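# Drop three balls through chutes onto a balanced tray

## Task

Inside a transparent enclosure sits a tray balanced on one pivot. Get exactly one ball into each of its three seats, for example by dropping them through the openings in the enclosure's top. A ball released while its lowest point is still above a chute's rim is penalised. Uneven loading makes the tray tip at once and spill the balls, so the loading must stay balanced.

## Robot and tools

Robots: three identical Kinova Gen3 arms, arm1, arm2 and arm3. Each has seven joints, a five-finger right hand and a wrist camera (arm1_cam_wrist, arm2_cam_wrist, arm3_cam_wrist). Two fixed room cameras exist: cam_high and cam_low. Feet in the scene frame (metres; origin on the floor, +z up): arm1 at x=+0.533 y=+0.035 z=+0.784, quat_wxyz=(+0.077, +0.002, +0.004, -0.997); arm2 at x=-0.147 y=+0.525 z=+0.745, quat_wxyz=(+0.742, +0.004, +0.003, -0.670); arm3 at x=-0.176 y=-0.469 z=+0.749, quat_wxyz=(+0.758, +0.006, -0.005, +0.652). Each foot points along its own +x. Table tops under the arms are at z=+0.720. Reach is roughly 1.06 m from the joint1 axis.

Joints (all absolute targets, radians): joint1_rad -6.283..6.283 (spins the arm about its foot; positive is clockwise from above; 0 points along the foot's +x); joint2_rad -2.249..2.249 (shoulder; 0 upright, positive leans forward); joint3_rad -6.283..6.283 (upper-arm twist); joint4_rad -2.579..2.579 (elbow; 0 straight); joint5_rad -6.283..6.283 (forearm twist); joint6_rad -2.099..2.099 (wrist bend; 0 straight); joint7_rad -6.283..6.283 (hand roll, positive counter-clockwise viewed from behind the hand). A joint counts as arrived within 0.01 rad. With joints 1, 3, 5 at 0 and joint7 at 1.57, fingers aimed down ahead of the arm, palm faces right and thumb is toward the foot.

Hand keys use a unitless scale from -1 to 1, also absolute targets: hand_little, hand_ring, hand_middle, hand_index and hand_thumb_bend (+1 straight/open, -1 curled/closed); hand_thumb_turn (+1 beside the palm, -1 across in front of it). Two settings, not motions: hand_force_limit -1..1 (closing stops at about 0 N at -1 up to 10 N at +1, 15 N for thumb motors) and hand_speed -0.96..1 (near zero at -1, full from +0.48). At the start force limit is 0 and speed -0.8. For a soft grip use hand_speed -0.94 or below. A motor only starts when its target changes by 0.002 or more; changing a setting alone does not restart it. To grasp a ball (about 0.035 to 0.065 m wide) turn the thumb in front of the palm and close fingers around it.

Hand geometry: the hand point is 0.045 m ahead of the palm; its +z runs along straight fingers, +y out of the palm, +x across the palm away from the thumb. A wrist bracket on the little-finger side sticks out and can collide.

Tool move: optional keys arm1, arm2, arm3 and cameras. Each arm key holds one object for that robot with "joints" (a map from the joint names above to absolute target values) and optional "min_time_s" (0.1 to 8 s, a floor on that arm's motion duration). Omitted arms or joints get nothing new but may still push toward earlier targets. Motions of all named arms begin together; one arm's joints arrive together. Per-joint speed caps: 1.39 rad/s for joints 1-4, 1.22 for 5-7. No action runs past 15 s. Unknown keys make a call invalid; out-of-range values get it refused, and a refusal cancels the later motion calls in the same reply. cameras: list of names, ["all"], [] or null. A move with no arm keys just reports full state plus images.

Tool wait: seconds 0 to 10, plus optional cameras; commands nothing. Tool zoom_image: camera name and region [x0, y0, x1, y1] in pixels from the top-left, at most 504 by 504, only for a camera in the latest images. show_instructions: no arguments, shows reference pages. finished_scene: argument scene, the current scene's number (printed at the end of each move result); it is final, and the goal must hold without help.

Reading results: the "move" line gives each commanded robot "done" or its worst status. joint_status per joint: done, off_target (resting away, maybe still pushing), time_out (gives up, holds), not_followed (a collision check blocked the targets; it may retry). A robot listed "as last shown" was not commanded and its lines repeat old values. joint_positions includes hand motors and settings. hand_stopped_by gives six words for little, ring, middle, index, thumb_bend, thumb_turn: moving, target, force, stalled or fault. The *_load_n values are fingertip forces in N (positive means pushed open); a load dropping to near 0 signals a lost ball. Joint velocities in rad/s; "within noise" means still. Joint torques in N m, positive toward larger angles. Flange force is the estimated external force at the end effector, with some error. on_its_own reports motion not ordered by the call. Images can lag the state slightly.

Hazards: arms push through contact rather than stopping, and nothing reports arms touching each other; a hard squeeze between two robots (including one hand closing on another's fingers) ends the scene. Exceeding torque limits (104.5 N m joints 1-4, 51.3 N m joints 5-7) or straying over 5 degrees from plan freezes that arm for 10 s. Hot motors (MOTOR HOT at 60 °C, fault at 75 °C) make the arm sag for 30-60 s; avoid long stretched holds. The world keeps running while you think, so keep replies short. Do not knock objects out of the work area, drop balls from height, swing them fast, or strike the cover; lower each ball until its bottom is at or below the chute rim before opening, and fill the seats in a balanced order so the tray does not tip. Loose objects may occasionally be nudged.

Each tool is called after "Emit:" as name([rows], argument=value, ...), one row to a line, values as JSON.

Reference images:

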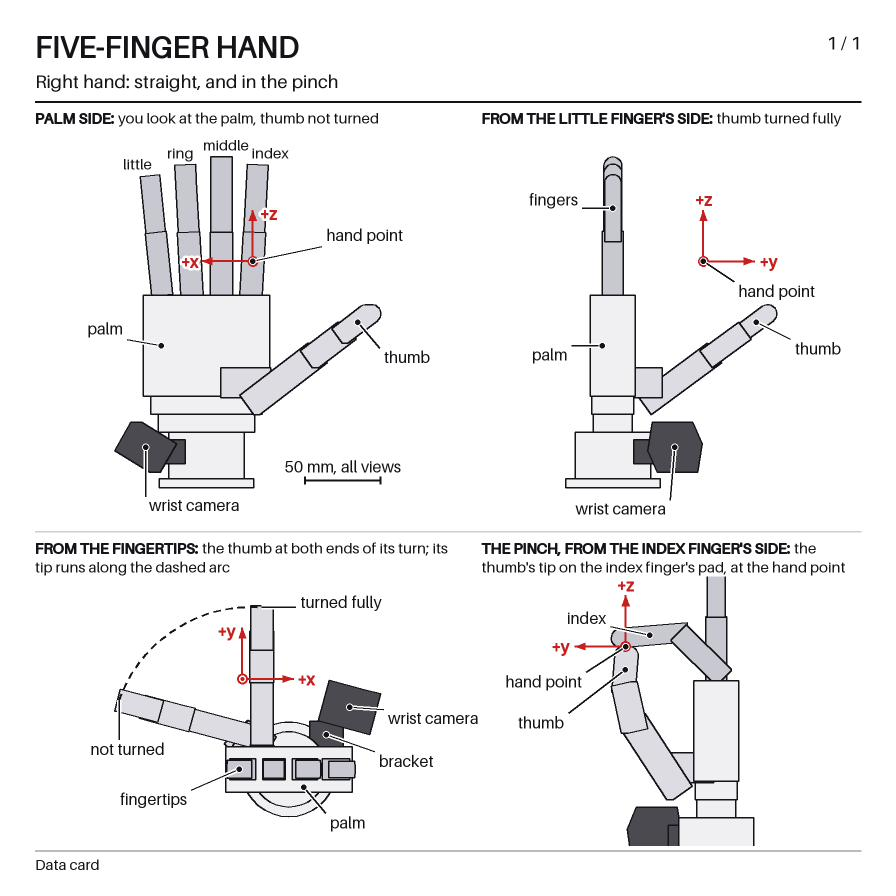

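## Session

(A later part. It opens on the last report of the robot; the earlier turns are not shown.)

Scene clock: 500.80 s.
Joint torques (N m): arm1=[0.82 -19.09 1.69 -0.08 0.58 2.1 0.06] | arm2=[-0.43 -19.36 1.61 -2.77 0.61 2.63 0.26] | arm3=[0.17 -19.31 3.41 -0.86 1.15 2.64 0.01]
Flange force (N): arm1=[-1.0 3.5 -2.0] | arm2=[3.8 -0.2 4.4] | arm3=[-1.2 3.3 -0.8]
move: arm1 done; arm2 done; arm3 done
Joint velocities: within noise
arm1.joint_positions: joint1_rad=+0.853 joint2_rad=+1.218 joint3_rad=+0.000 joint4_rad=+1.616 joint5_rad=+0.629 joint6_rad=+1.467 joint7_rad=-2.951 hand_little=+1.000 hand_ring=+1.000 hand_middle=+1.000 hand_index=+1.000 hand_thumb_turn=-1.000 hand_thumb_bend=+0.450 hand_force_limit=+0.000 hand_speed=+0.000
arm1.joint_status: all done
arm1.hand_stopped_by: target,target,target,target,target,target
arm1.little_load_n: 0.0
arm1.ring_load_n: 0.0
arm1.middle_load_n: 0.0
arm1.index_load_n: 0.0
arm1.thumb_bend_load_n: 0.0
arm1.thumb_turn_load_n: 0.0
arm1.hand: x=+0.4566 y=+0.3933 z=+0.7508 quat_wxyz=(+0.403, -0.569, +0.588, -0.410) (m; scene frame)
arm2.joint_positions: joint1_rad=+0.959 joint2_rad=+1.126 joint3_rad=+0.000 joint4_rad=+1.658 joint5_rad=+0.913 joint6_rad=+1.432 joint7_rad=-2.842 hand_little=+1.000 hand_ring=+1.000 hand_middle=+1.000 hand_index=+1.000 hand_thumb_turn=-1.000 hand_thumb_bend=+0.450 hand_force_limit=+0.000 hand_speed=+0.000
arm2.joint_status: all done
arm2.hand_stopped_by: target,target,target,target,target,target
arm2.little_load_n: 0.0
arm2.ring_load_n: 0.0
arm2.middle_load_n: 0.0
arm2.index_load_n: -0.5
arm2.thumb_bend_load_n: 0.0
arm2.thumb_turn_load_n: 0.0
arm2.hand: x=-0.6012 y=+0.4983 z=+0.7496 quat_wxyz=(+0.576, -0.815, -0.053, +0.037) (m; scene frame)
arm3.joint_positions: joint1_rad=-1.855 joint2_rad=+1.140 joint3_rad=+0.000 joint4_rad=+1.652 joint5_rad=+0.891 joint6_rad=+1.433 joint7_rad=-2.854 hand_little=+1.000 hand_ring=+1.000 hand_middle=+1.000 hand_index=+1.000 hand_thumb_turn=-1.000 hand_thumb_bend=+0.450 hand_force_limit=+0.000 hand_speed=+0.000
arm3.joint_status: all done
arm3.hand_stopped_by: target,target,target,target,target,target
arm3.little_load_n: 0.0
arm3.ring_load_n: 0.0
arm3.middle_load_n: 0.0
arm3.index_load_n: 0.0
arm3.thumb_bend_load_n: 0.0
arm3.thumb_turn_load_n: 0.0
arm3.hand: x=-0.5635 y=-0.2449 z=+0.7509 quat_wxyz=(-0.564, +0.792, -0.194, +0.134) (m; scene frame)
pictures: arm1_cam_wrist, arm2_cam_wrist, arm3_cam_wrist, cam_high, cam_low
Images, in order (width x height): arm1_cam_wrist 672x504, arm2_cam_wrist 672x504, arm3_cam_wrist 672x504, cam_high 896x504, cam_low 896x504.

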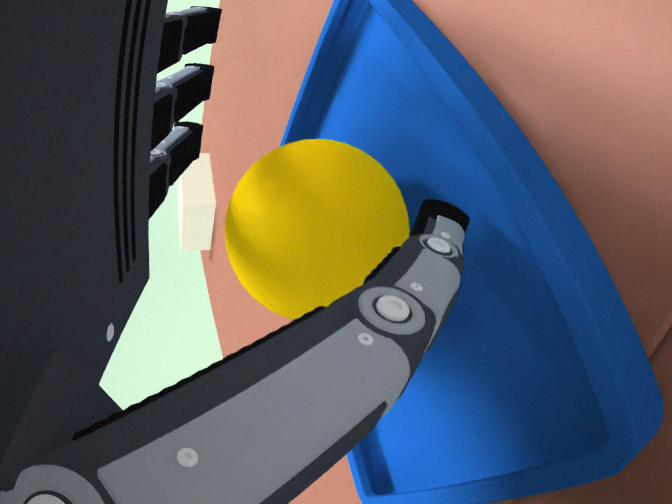

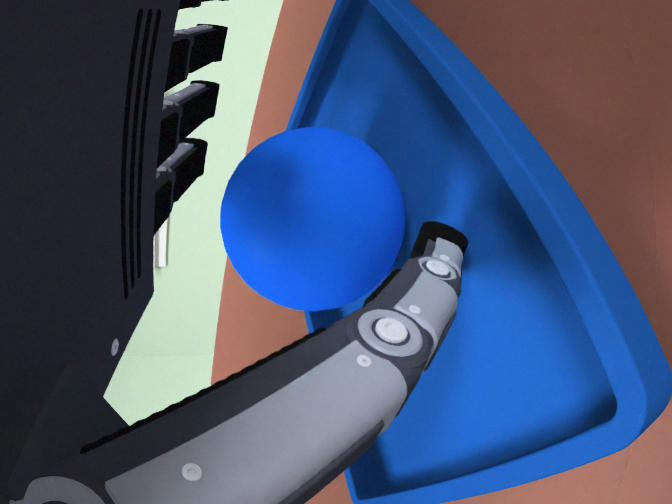

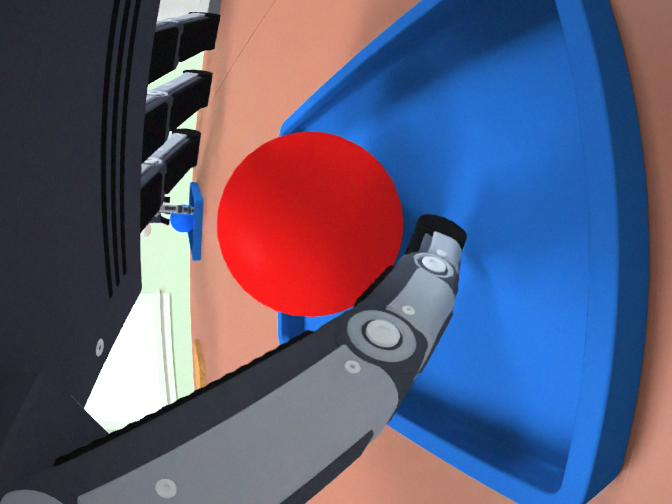

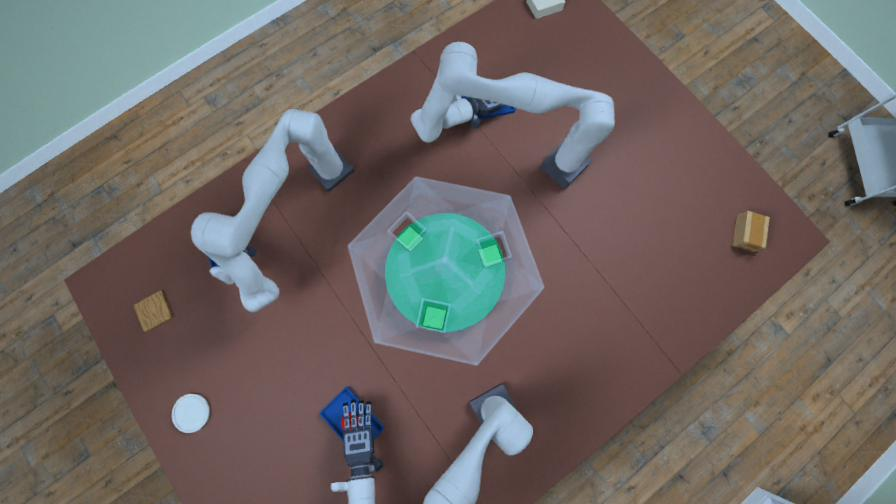

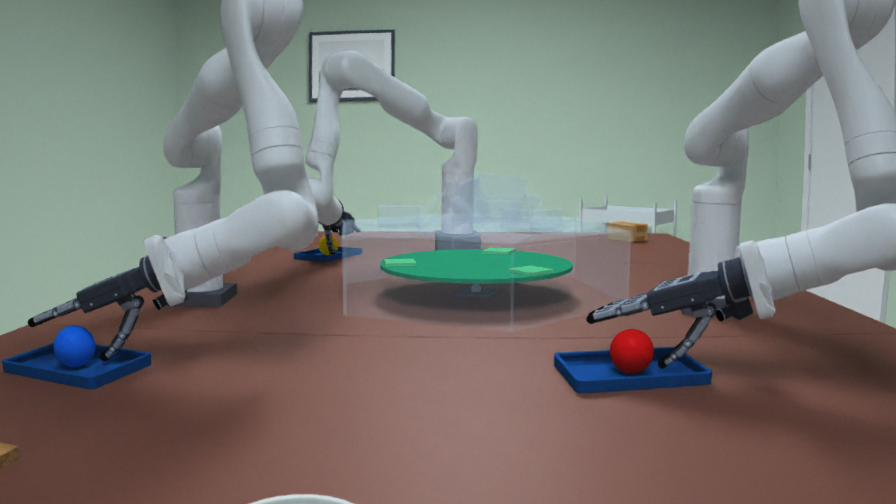

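Emit:
zoom_image(camera="cam_low", region=[540, 260, 780, 400])

Emit:
zoom_image(camera="cam_low", region=[0, 260, 220, 400])

Scaled by 2.100 from the camera's 896x504 image, which has a finer 1280x720 frame.

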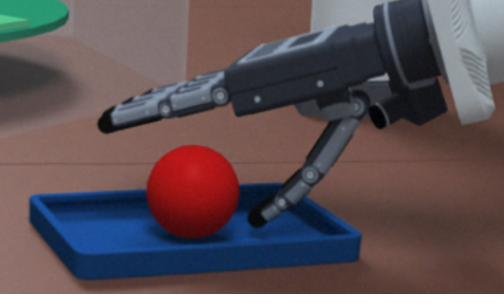

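Scaled by 2.291 from the camera's 896x504 image, which has a finer 1280x720 frame.

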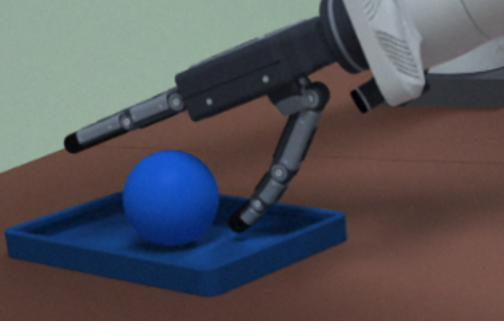

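Emit:
move(arm1={"joints":{"hand_speed":-0.92,"hand_force_limit":-0.4,"hand_index":-0.5,"hand_middle":-0.5,"hand_thumb_bend":-0.3}}, arm2={"joints":{"hand_speed":-0.92,"hand_force_limit":-0.4,"hand_index":-0.5,"hand_middle":-0.5,"hand_thumb_bend":-0.3}}, arm3={"joints":{"hand_speed":-0.92,"hand_force_limit":-0.4,"hand_index":-0.5,"hand_middle":-0.5,"hand_thumb_bend":-0.3}}, cameras=["all"])

Emit:
zoom_image(camera="cam_low", region=[540, 260, 780, 400])

Emit:
zoom_image(camera="cam_low", region=[0, 260, 220, 400])

Scene clock: 527.17 s.
Joint torques (N m): arm1=[0.85 -19.11 1.7 -0.06 0.55 2.07 0.04] | arm2=[-0.84 -18.51 0.44 -3.37 0.49 1.45 0.34] | arm3=[-0.42 -18.32 2.12 -1.52 0.96 1.21 0.12]
Flange force (N): arm1=[-1.1 3.6 -2.1] | arm2=[4.5 -3.6 4.1] | arm3=[-0.7 -0.7 -1.2]
move: arm1 off_target; arm2 off_target; arm3 off_target
Joint velocities: within noise
arm1.joint_positions: joint1_rad=+0.853 joint2_rad=+1.218 joint3_rad=+0.000 joint4_rad=+1.616 joint5_rad=+0.629 joint6_rad=+1.467 joint7_rad=-2.951 hand_little=+1.000 hand_ring=+1.000 hand_middle=-0.247 hand_index=+0.500 hand_thumb_turn=-1.000 hand_thumb_bend=+0.179 hand_force_limit=-0.400 hand_speed=-0.920
arm1.joint_status: hand_middle off_target (ended at -0.247, target -0.500); hand_index off_target (ended at +0.500, target -0.500); hand_thumb_bend off_target (ended at +0.179, target -0.300); the others done
arm1.hand_stopped_by: target,target,force,force,force,target
arm1.little_load_n: 0.0
arm1.ring_load_n: 0.0
arm1.middle_load_n: 6.0
arm1.index_load_n: 0.0
arm1.thumb_bend_load_n: 1.0
arm1.thumb_turn_load_n: 0.0
arm1.hand: x=+0.4566 y=+0.3933 z=+0.7508 quat_wxyz=(+0.403, -0.569, +0.588, -0.410) (m; scene frame)
arm2.joint_positions: joint1_rad=+0.959 joint2_rad=+1.126 joint3_rad=+0.000 joint4_rad=+1.658 joint5_rad=+0.913 joint6_rad=+1.432 joint7_rad=-2.842 hand_little=+1.000 hand_ring=+1.000 hand_middle=+0.493 hand_index=+0.568 hand_thumb_turn=-1.000 hand_thumb_bend=+0.215 hand_force_limit=-0.400 hand_speed=-0.920
arm2.joint_status: hand_middle off_target (ended at +0.493, target -0.500); hand_index off_target (ended at +0.568, target -0.500); hand_thumb_bend off_target (ended at +0.215, target -0.300); the others done
arm2.hand_stopped_by: target,target,force,force,force,target
arm2.little_load_n: 0.0
arm2.ring_load_n: 0.0
arm2.middle_load_n: 4.5
arm2.index_load_n: 2.0
arm2.thumb_bend_load_n: 5.5
arm2.thumb_turn_load_n: 0.5
arm2.hand: x=-0.6012 y=+0.4983 z=+0.7496 quat_wxyz=(+0.576, -0.815, -0.053, +0.037) (m; scene frame)
arm3.joint_positions: joint1_rad=-1.855 joint2_rad=+1.140 joint3_rad=+0.000 joint4_rad=+1.652 joint5_rad=+0.891 joint6_rad=+1.433 joint7_rad=-2.854 hand_little=+1.000 hand_ring=+1.000 hand_middle=+0.418 hand_index=+0.538 hand_thumb_turn=-1.000 hand_thumb_bend=+0.206 hand_force_limit=-0.400 hand_speed=-0.920
arm3.joint_status: hand_middle off_target (ended at +0.418, target -0.500); hand_index off_target (ended at +0.538, target -0.500); hand_thumb_bend off_target (ended at +0.206, target -0.300); the others done
arm3.hand_stopped_by: target,target,force,force,force,target
arm3.little_load_n: 0.0
arm3.ring_load_n: 0.0
arm3.middle_load_n: 3.0
arm3.index_load_n: 3.0
arm3.thumb_bend_load_n: 5.0
arm3.thumb_turn_load_n: 0.0
arm3.hand: x=-0.5635 y=-0.2449 z=+0.7509 quat_wxyz=(-0.564, +0.792, -0.194, +0.134) (m; scene frame)
pictures: arm1_cam_wrist, arm2_cam_wrist, arm3_cam_wrist, cam_high, cam_low
Images, in order (width x height): arm1_cam_wrist 672x504, arm2_cam_wrist 672x504, arm3_cam_wrist 672x504, cam_high 896x504, cam_low 896x504.

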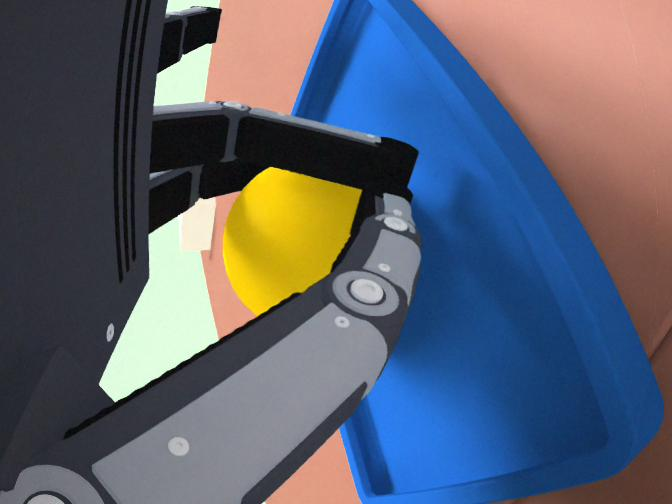

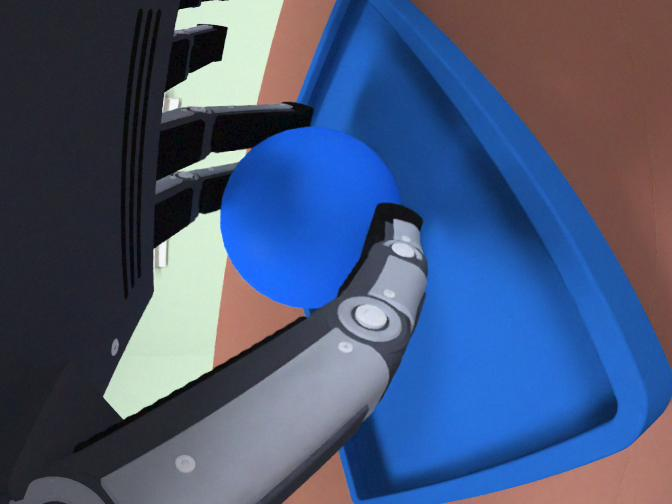

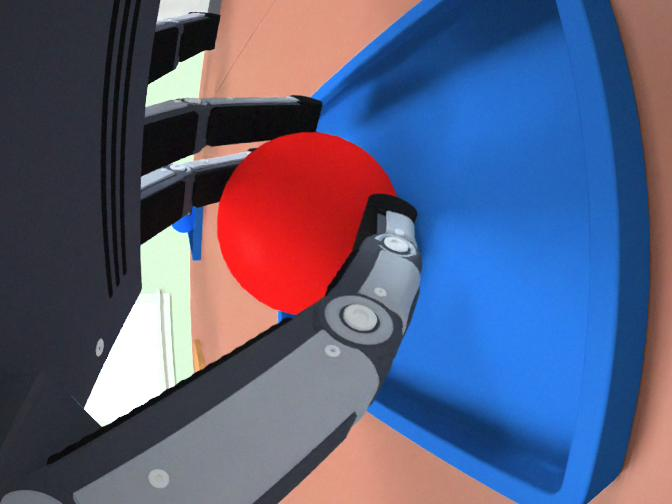

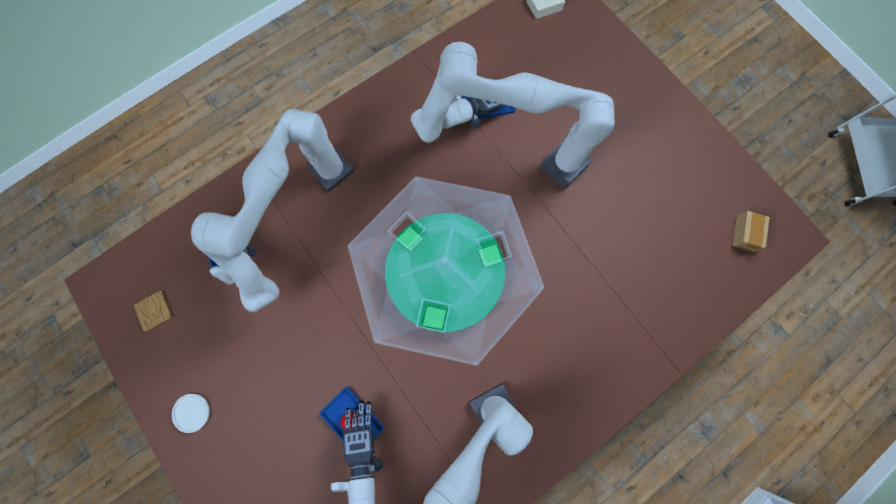

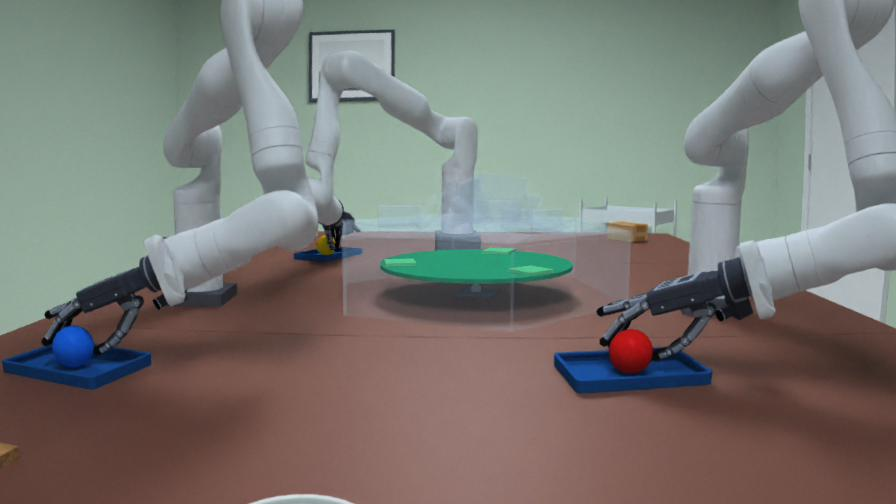

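Scaled by 2.100 from the camera's 896x504 image, which has a finer 1280x720 frame.

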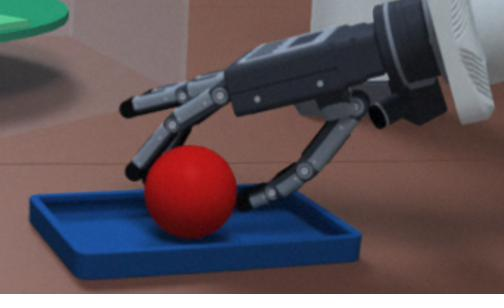

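Scaled by 2.291 from the camera's 896x504 image, which has a finer 1280x720 frame.

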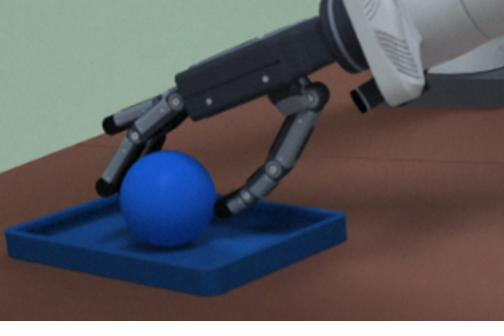

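Emit:
move(arm1={"joints":{"hand_speed":-0.5,"hand_index":1,"hand_middle":1,"hand_thumb_bend":0.45}}, arm2={"joints":{"joint2_rad":1.0809,"joint4_rad":1.6738,"joint5_rad":0.9102,"joint6_rad":1.4493,"joint7_rad":-2.819},"min_time_s":2.5}, arm3={"joints":{"joint2_rad":1.0954,"joint4_rad":1.6689,"joint5_rad":0.8884,"joint6_rad":1.4507,"joint7_rad":-2.8325},"min_time_s":2.5}, cameras=["all"])

Emit:
zoom_image(camera="cam_low", region=[540, 260, 780, 400])

Emit:
zoom_image(camera="cam_low", region=[0, 260, 220, 400])

Scene clock: 542.60 s.
Joint torques (N m): arm1=[0.83 -19.09 1.69 -0.09 0.53 2.13 0.04] | arm2=[-0.48 -19.2 1.52 -3.05 0.68 2.61 0.27] | arm3=[0.15 -19.17 3.36 -0.97 1.22 2.55 0.03]
Flange force (N): arm1=[-1.0 3.5 -1.9] | arm2=[3.9 -0.1 4.6] | arm3=[-1.6 3.4 -1.1]
move: arm1 done; arm2 done; arm3 done
Joint velocities: within noise
arm1.joint_positions: joint1_rad=+0.853 joint2_rad=+1.218 joint3_rad=+0.000 joint4_rad=+1.616 joint5_rad=+0.629 joint6_rad=+1.467 joint7_rad=-2.951 hand_little=+1.000 hand_ring=+1.000 hand_middle=+1.000 hand_index=+1.000 hand_thumb_turn=-1.000 hand_thumb_bend=+0.450 hand_force_limit=-0.400 hand_speed=-0.500
arm1.joint_status: all done
arm1.hand_stopped_by: target,target,target,target,target,target
arm1.little_load_n: 0.0
arm1.ring_load_n: 0.0
arm1.middle_load_n: -0.5
arm1.index_load_n: 0.0
arm1.thumb_bend_load_n: 0.0
arm1.thumb_turn_load_n: 0.0
arm1.hand: x=+0.4566 y=+0.3933 z=+0.7508 quat_wxyz=(+0.403, -0.569, +0.588, -0.410) (m; scene frame)
arm2.joint_positions: joint1_rad=+0.959 joint2_rad=+1.081 joint3_rad=+0.000 joint4_rad=+1.674 joint5_rad=+0.910 joint6_rad=+1.449 joint7_rad=-2.819 hand_little=+1.000 hand_ring=+1.000 hand_middle=+0.493 hand_index=+0.568 hand_thumb_turn=-1.000 hand_thumb_bend=+0.214 hand_force_limit=-0.400 hand_speed=-0.920
arm2.joint_status: all done
arm2.hand_stopped_by: target,target,force,force,force,target
arm2.little_load_n: 0.0
arm2.ring_load_n: 0.0
arm2.middle_load_n: 0.0
arm2.index_load_n: 0.0
arm2.thumb_bend_load_n: 0.0
arm2.thumb_turn_load_n: 0.0
arm2.hand: x=-0.6011 y=+0.4981 z=+0.7696 quat_wxyz=(+0.576, -0.815, -0.053, +0.036) (m; scene frame)
arm3.joint_positions: joint1_rad=-1.855 joint2_rad=+1.095 joint3_rad=+0.000 joint4_rad=+1.669 joint5_rad=+0.888 joint6_rad=+1.451 joint7_rad=-2.832 hand_little=+1.000 hand_ring=+1.000 hand_middle=+0.418 hand_index=+0.538 hand_thumb_turn=-1.000 hand_thumb_bend=+0.205 hand_force_limit=-0.400 hand_speed=-0.920
arm3.joint_status: all done
arm3.hand_stopped_by: target,target,force,force,force,target
arm3.little_load_n: 0.0
arm3.ring_load_n: 0.0
arm3.middle_load_n: 0.0
arm3.index_load_n: 0.0
arm3.thumb_bend_load_n: 0.0
arm3.thumb_turn_load_n: 0.0
arm3.hand: x=-0.5635 y=-0.2453 z=+0.7708 quat_wxyz=(-0.564, +0.792, -0.194, +0.134) (m; scene frame)
pictures: arm1_cam_wrist, arm2_cam_wrist, arm3_cam_wrist, cam_high, cam_low
Images, in order (width x height): arm1_cam_wrist 672x504, arm2_cam_wrist 672x504, arm3_cam_wrist 672x504, cam_high 896x504, cam_low 896x504.

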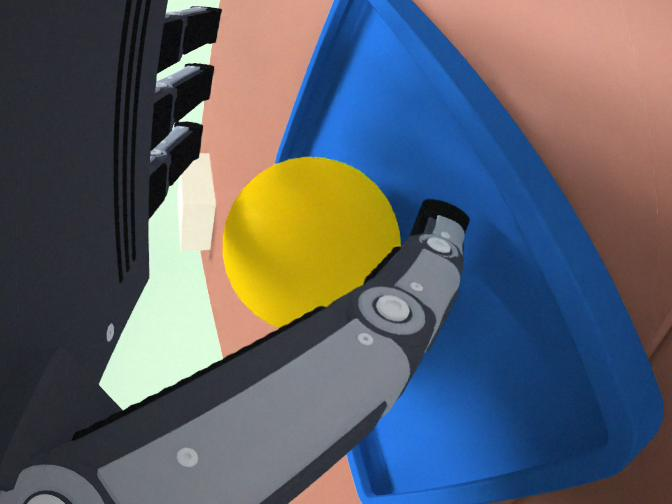

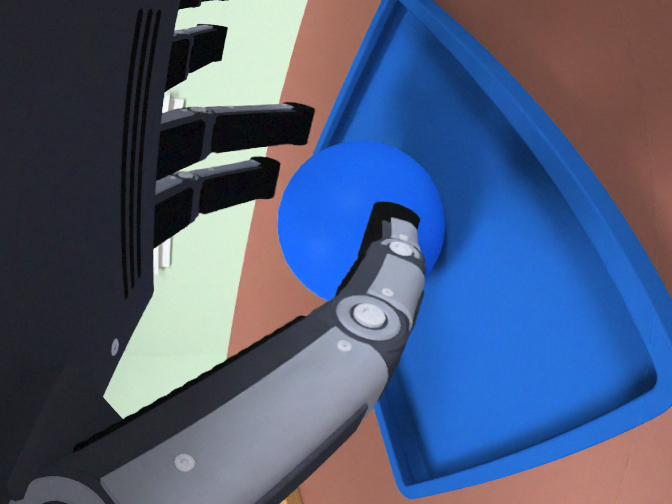

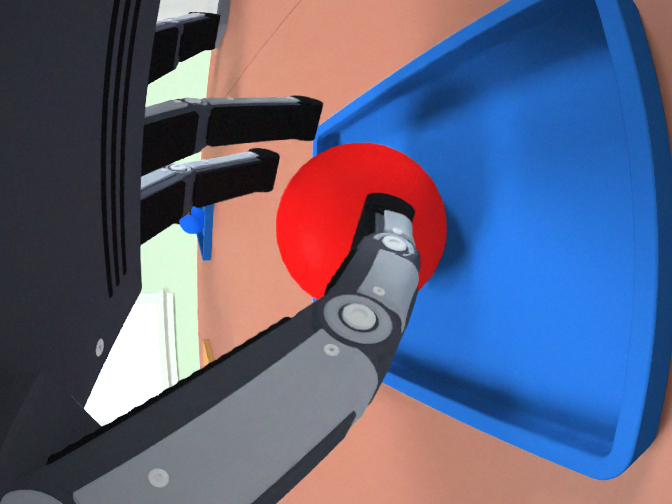

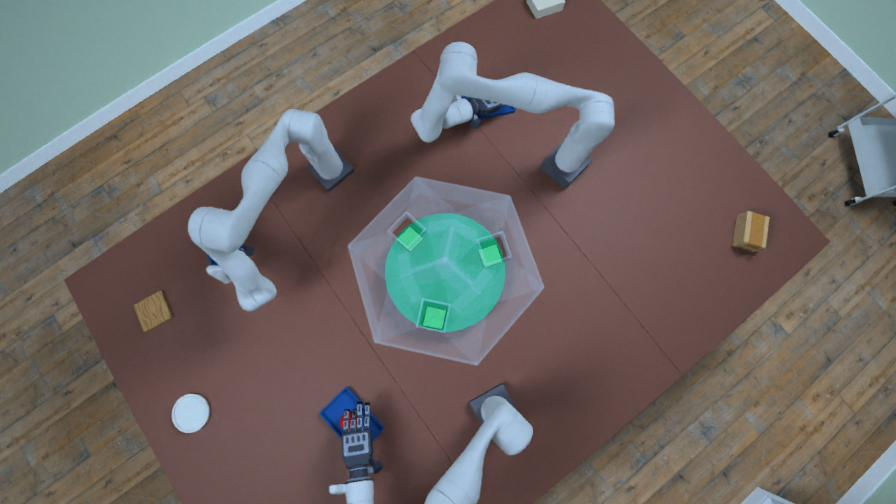

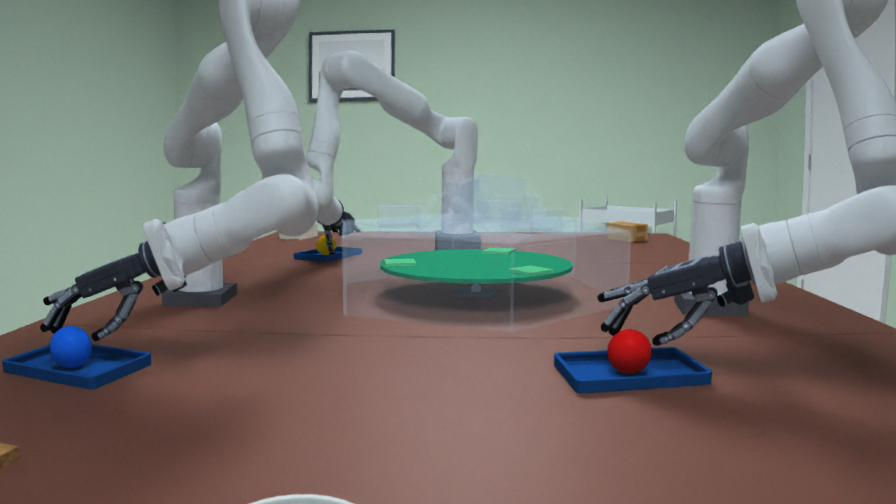

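Scaled by 2.100 from the camera's 896x504 image, which has a finer 1280x720 frame.

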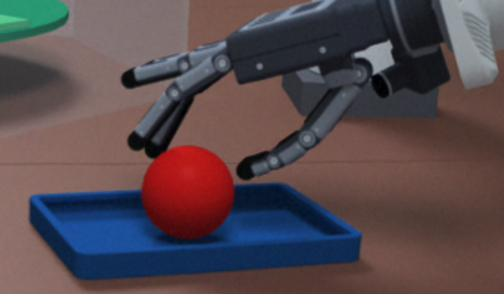

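Scaled by 2.291 from the camera's 896x504 image, which has a finer 1280x720 frame.

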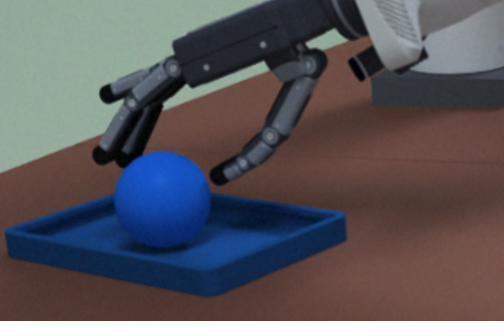

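Emit:
move(arm1={"joints":{"joint1_rad":0.9975,"joint2_rad":0.9065,"joint4_rad":1.7062,"joint5_rad":0.5358,"joint6_rad":1.4558,"joint7_rad":-2.8328,"hand_speed":0,"hand_thumb_bend":0.85},"min_time_s":2}, arm2={"joints":{"joint1_rad":1.091,"joint2_rad":0.824,"joint4_rad":1.7035,"joint5_rad":0.8184,"joint6_rad":1.3961,"joint7_rad":-2.6224,"hand_speed":0,"hand_thumb_bend":0.85,"hand_index":1,"hand_middle":1},"min_time_s":2}, arm3={"joints":{"joint1_rad":-1.7228,"joint2_rad":0.8358,"joint4_rad":1.7047,"joint5_rad":0.8013,"joint6_rad":1.3975,"joint7_rad":-2.6421,"hand_speed":0,"hand_thumb_bend":0.85,"hand_index":1,"hand_middle":1},"min_time_s":2}, cameras=["all"])

Scene clock: 634.37 s.
Joint torques (N m): arm1=[0.81 -17.95 1.29 -1.84 0.75 1.81 0.03] | arm2=[-0.47 -18.2 1.05 -4.82 1.04 2.24 0.28] | arm3=[0.14 -18.09 2.91 -2.69 1.47 2.16 0.02]
Flange force (N): arm1=[-1.1 3.2 -2.1] | arm2=[3.6 0.5 4.8] | arm3=[-2.4 2.9 -0.9]
move: arm1 done; arm2 done; arm3 done
Joint velocities: within noise
arm1.joint_positions: joint1_rad=+0.997 joint2_rad=+0.907 joint3_rad=+0.000 joint4_rad=+1.706 joint5_rad=+0.536 joint6_rad=+1.456 joint7_rad=-2.833 hand_little=+1.000 hand_ring=+1.000 hand_middle=+1.000 hand_index=+1.000 hand_thumb_turn=-1.000 hand_thumb_bend=+0.850 hand_force_limit=-0.400 hand_speed=+0.000
arm1.joint_status: all done
arm1.hand_stopped_by: target,target,target,target,target,target
arm1.little_load_n: -0.5
arm1.ring_load_n: 0.0
arm1.middle_load_n: -0.5
arm1.index_load_n: 0.0
arm1.thumb_bend_load_n: 0.0
arm1.thumb_turn_load_n: 0.0
arm1.hand: x=+0.4680 y=+0.3993 z=+0.8380 quat_wxyz=(+0.310, -0.551, +0.679, -0.374) (m; scene frame)
arm2.joint_positions: joint1_rad=+1.091 joint2_rad=+0.824 joint3_rad=+0.000 joint4_rad=+1.703 joint5_rad=+0.818 joint6_rad=+1.396 joint7_rad=-2.622 hand_little=+1.000 hand_ring=+1.000 hand_middle=+1.000 hand_index=+1.000 hand_thumb_turn=-1.000 hand_thumb_bend=+0.850 hand_force_limit=-0.400 hand_speed=+0.000
arm2.joint_status: all done
arm2.hand_stopped_by: target,target,target,target,target,target
arm2.little_load_n: 0.0
arm2.ring_load_n: 0.0
arm2.middle_load_n: 0.0
arm2.index_load_n: 0.0
arm2.thumb_bend_load_n: 0.0
arm2.thumb_turn_load_n: 0.0
arm2.hand: x=-0.6069 y=+0.5159 z=+0.8369 quat_wxyz=(+0.489, -0.872, -0.010, +0.005) (m; scene frame)
arm3.joint_positions: joint1_rad=-1.723 joint2_rad=+0.836 joint3_rad=+0.000 joint4_rad=+1.705 joint5_rad=+0.801 joint6_rad=+1.397 joint7_rad=-2.642 hand_little=+1.000 hand_ring=+1.000 hand_middle=+1.000 hand_index=+1.000 hand_thumb_turn=-1.000 hand_thumb_bend=+0.850 hand_force_limit=-0.400 hand_speed=+0.000
arm3.joint_status: all done
arm3.hand_stopped_by: target,target,target,target,target,target
arm3.little_load_n: 0.0
arm3.ring_load_n: -0.5
arm3.middle_load_n: 0.0
arm3.index_load_n: 0.0
arm3.thumb_bend_load_n: 0.0
arm3.thumb_turn_load_n: 0.0
arm3.hand: x=-0.5594 y=-0.2278 z=+0.8387 quat_wxyz=(-0.471, +0.834, -0.252, +0.137) (m; scene frame)
pictures: arm1_cam_wrist, arm2_cam_wrist, arm3_cam_wrist, cam_high, cam_low
Images, in order (width x height): arm1_cam_wrist 672x504, arm2_cam_wrist 672x504, arm3_cam_wrist 672x504, cam_high 896x504, cam_low 896x504.

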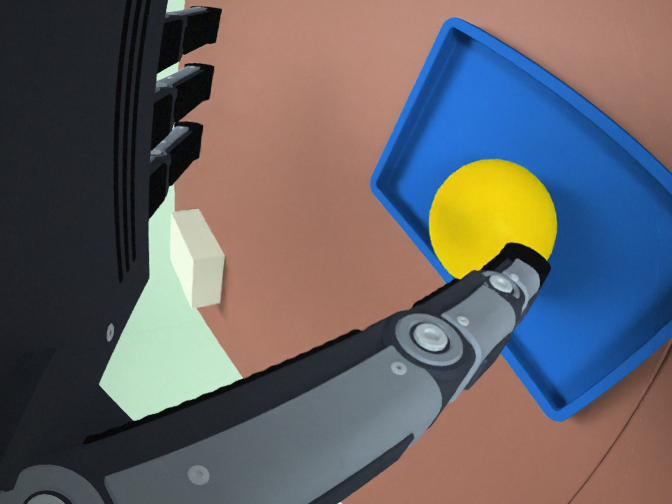

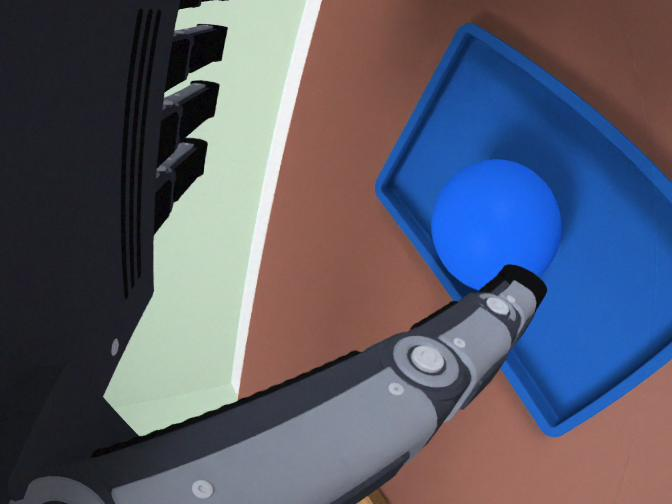

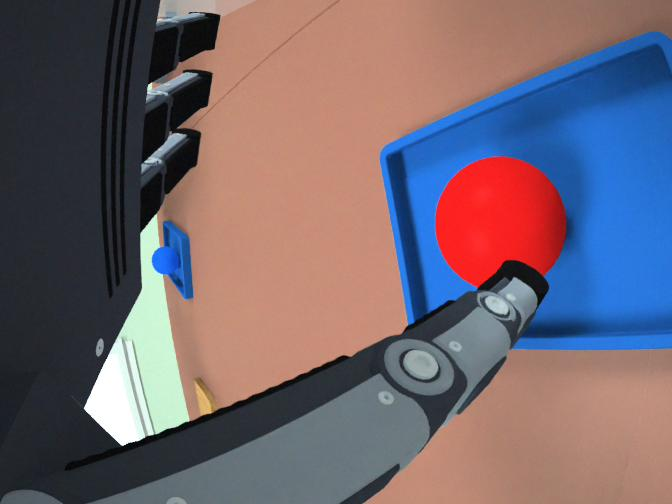

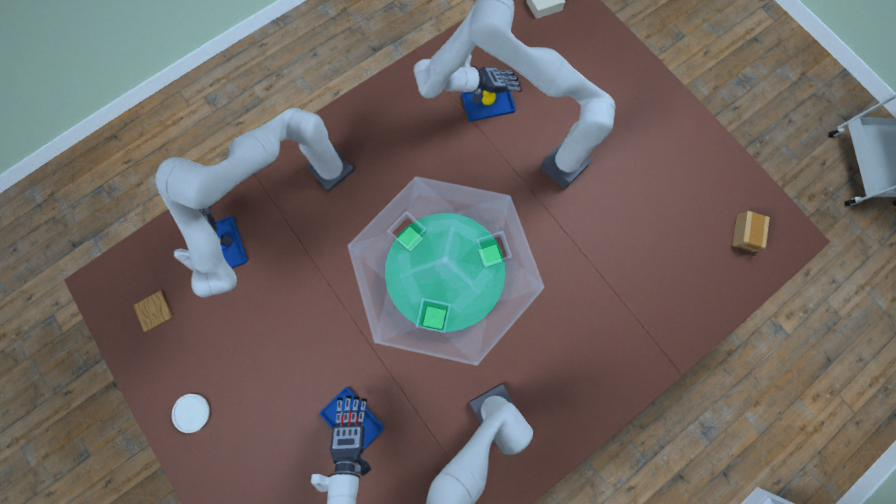

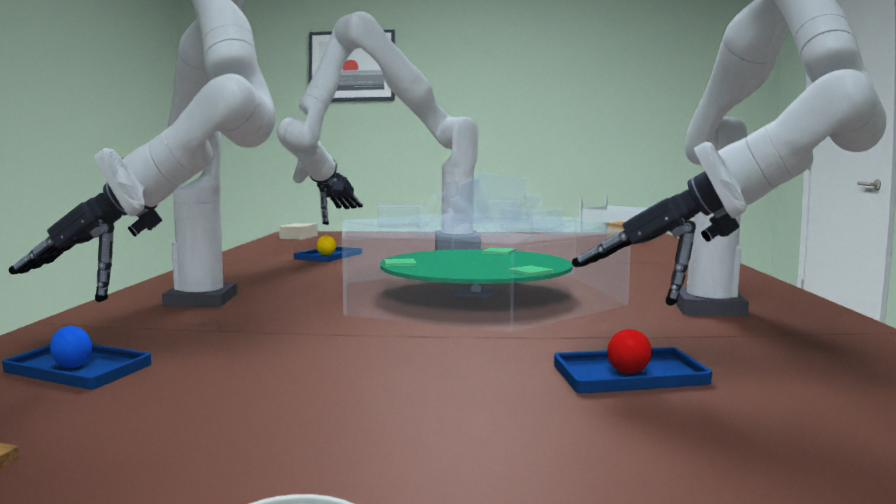

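Emit:
move(arm1={"joints":{"joint1_rad":0.9975,"joint2_rad":1.0622,"joint4_rad":1.6795,"joint5_rad":0.5477,"joint6_rad":1.3453,"joint7_rad":-2.9002},"min_time_s":2}, arm2={"joints":{"joint1_rad":1.091,"joint2_rad":0.9718,"joint4_rad":1.6996,"joint5_rad":0.8426,"joint6_rad":1.2989,"joint7_rad":-2.7314},"min_time_s":2}, arm3={"joints":{"joint1_rad":-1.7228,"joint2_rad":0.9861,"joint4_rad":1.697,"joint5_rad":0.8247,"joint6_rad":1.2993,"joint7_rad":-2.7482},"min_time_s":2}, cameras=["all"])

Emit:
zoom_image(camera="cam_low", region=[540, 260, 780, 400])

Emit:
zoom_image(camera="cam_low", region=[0, 260, 220, 400])

Scene clock: 651.47 s.
Joint torques (N m): arm1=[0.78 -18.71 1.39 -0.93 0.62 1.86 0.06] | arm2=[-0.43 -18.96 1.24 -3.84 0.74 2.32 0.26] | arm3=[0.16 -18.88 3.11 -1.76 1.27 2.26 0.01]
Flange force (N): arm1=[-1.1 3.6 -1.5] | arm2=[3.9 -0.3 4.6] | arm3=[-2.1 3.2 -0.6]
move: arm1 done; arm2 done; arm3 done
Joint velocities: within noise
arm1.joint_positions: joint1_rad=+0.997 joint2_rad=+1.062 joint3_rad=+0.000 joint4_rad=+1.680 joint5_rad=+0.548 joint6_rad=+1.345 joint7_rad=-2.900 hand_little=+1.000 hand_ring=+1.000 hand_middle=+1.000 hand_index=+1.000 hand_thumb_turn=-1.000 hand_thumb_bend=+0.850 hand_force_limit=-0.400 hand_speed=+0.000
arm1.joint_status: all done
arm1.hand_stopped_by: target,target,target,target,target,target
arm1.little_load_n: 0.0
arm1.ring_load_n: 0.0
arm1.middle_load_n: 0.0
arm1.index_load_n: 0.0
arm1.thumb_bend_load_n: 0.0
arm1.thumb_turn_load_n: 0.0
arm1.hand: x=+0.4683 y=+0.4000 z=+0.7654 quat_wxyz=(+0.310, -0.551, +0.679, -0.374) (m; scene frame)
arm2.joint_positions: joint1_rad=+1.091 joint2_rad=+0.972 joint3_rad=+0.000 joint4_rad=+1.700 joint5_rad=+0.843 joint6_rad=+1.299 joint7_rad=-2.731 hand_little=+1.000 hand_ring=+1.000 hand_middle=+1.000 hand_index=+1.000 hand_thumb_turn=-1.000 hand_thumb_bend=+0.850 hand_force_limit=-0.400 hand_speed=+0.000
arm2.joint_status: all done
arm2.hand_stopped_by: target,target,target,target,target,target
arm2.little_load_n: 0.0
arm2.ring_load_n: 0.0
arm2.middle_load_n: 0.0
arm2.index_load_n: 0.0
arm2.thumb_bend_load_n: 0.0
arm2.thumb_turn_load_n: 0.0
arm2.hand: x=-0.6069 y=+0.5165 z=+0.7650 quat_wxyz=(+0.489, -0.872, -0.010, +0.005) (m; scene frame)
arm3.joint_positions: joint1_rad=-1.723 joint2_rad=+0.986 joint3_rad=+0.000 joint4_rad=+1.697 joint5_rad=+0.825 joint6_rad=+1.299 joint7_rad=-2.748 hand_little=+1.000 hand_ring=+1.000 hand_middle=+1.000 hand_index=+1.000 hand_thumb_turn=-1.000 hand_thumb_bend=+0.850 hand_force_limit=-0.400 hand_speed=+0.000
arm3.joint_status: all done
arm3.hand_stopped_by: target,target,target,target,target,target
arm3.little_load_n: 0.0
arm3.ring_load_n: 0.0
arm3.middle_load_n: 0.0
arm3.index_load_n: 0.0
arm3.thumb_bend_load_n: 0.0
arm3.thumb_turn_load_n: 0.0
arm3.hand: x=-0.5595 y=-0.2267 z=+0.7661 quat_wxyz=(-0.471, +0.834, -0.252, +0.137) (m; scene frame)
pictures: arm1_cam_wrist, arm2_cam_wrist, arm3_cam_wrist, cam_high, cam_low
Images, in order (width x height): arm1_cam_wrist 672x504, arm2_cam_wrist 672x504, arm3_cam_wrist 672x504, cam_high 896x504, cam_low 896x504.

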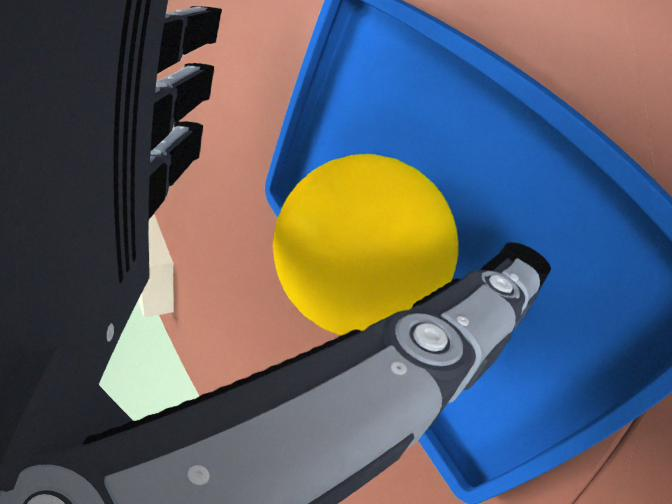

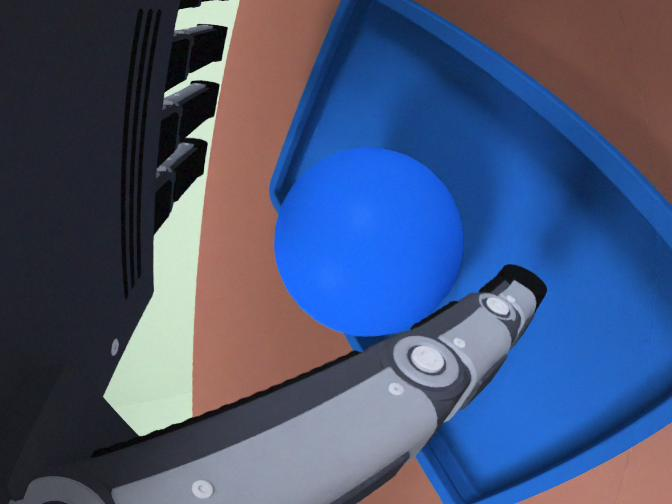

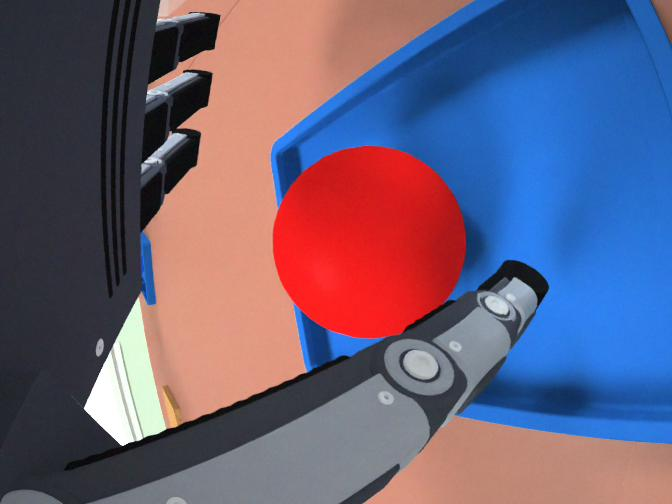

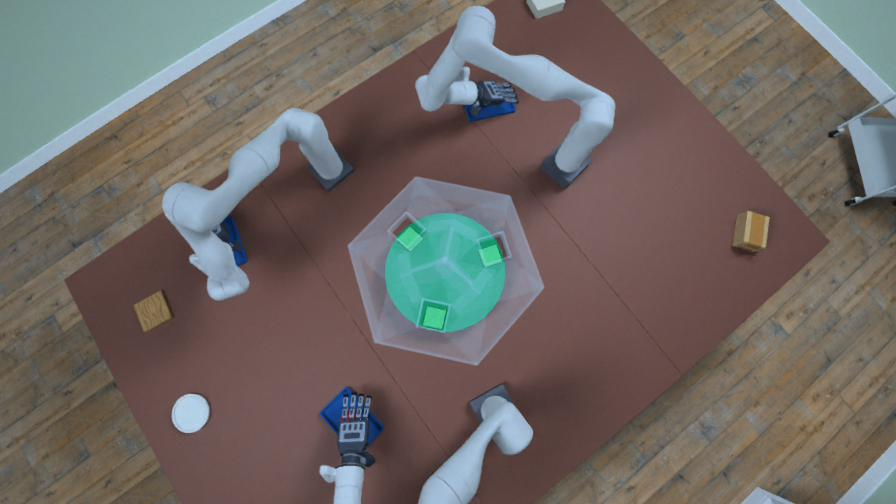

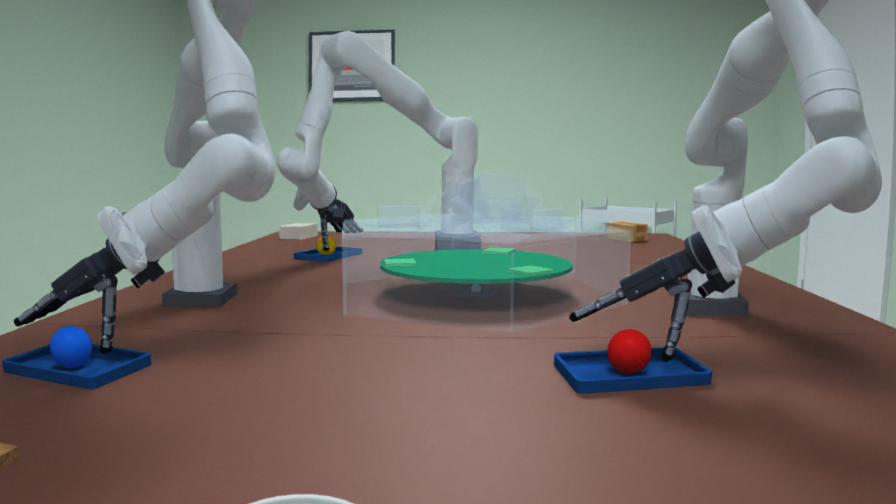

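Scaled by 2.100 from the camera's 896x504 image, which has a finer 1280x720 frame.

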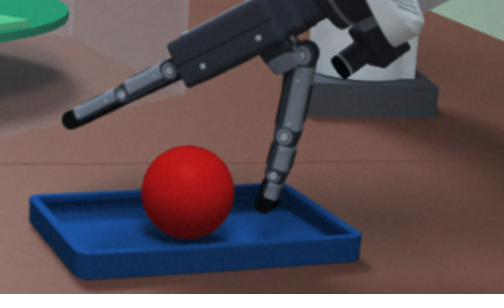

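Scaled by 2.291 from the camera's 896x504 image, which has a finer 1280x720 frame.

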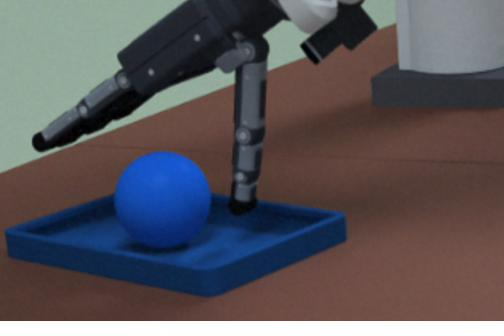

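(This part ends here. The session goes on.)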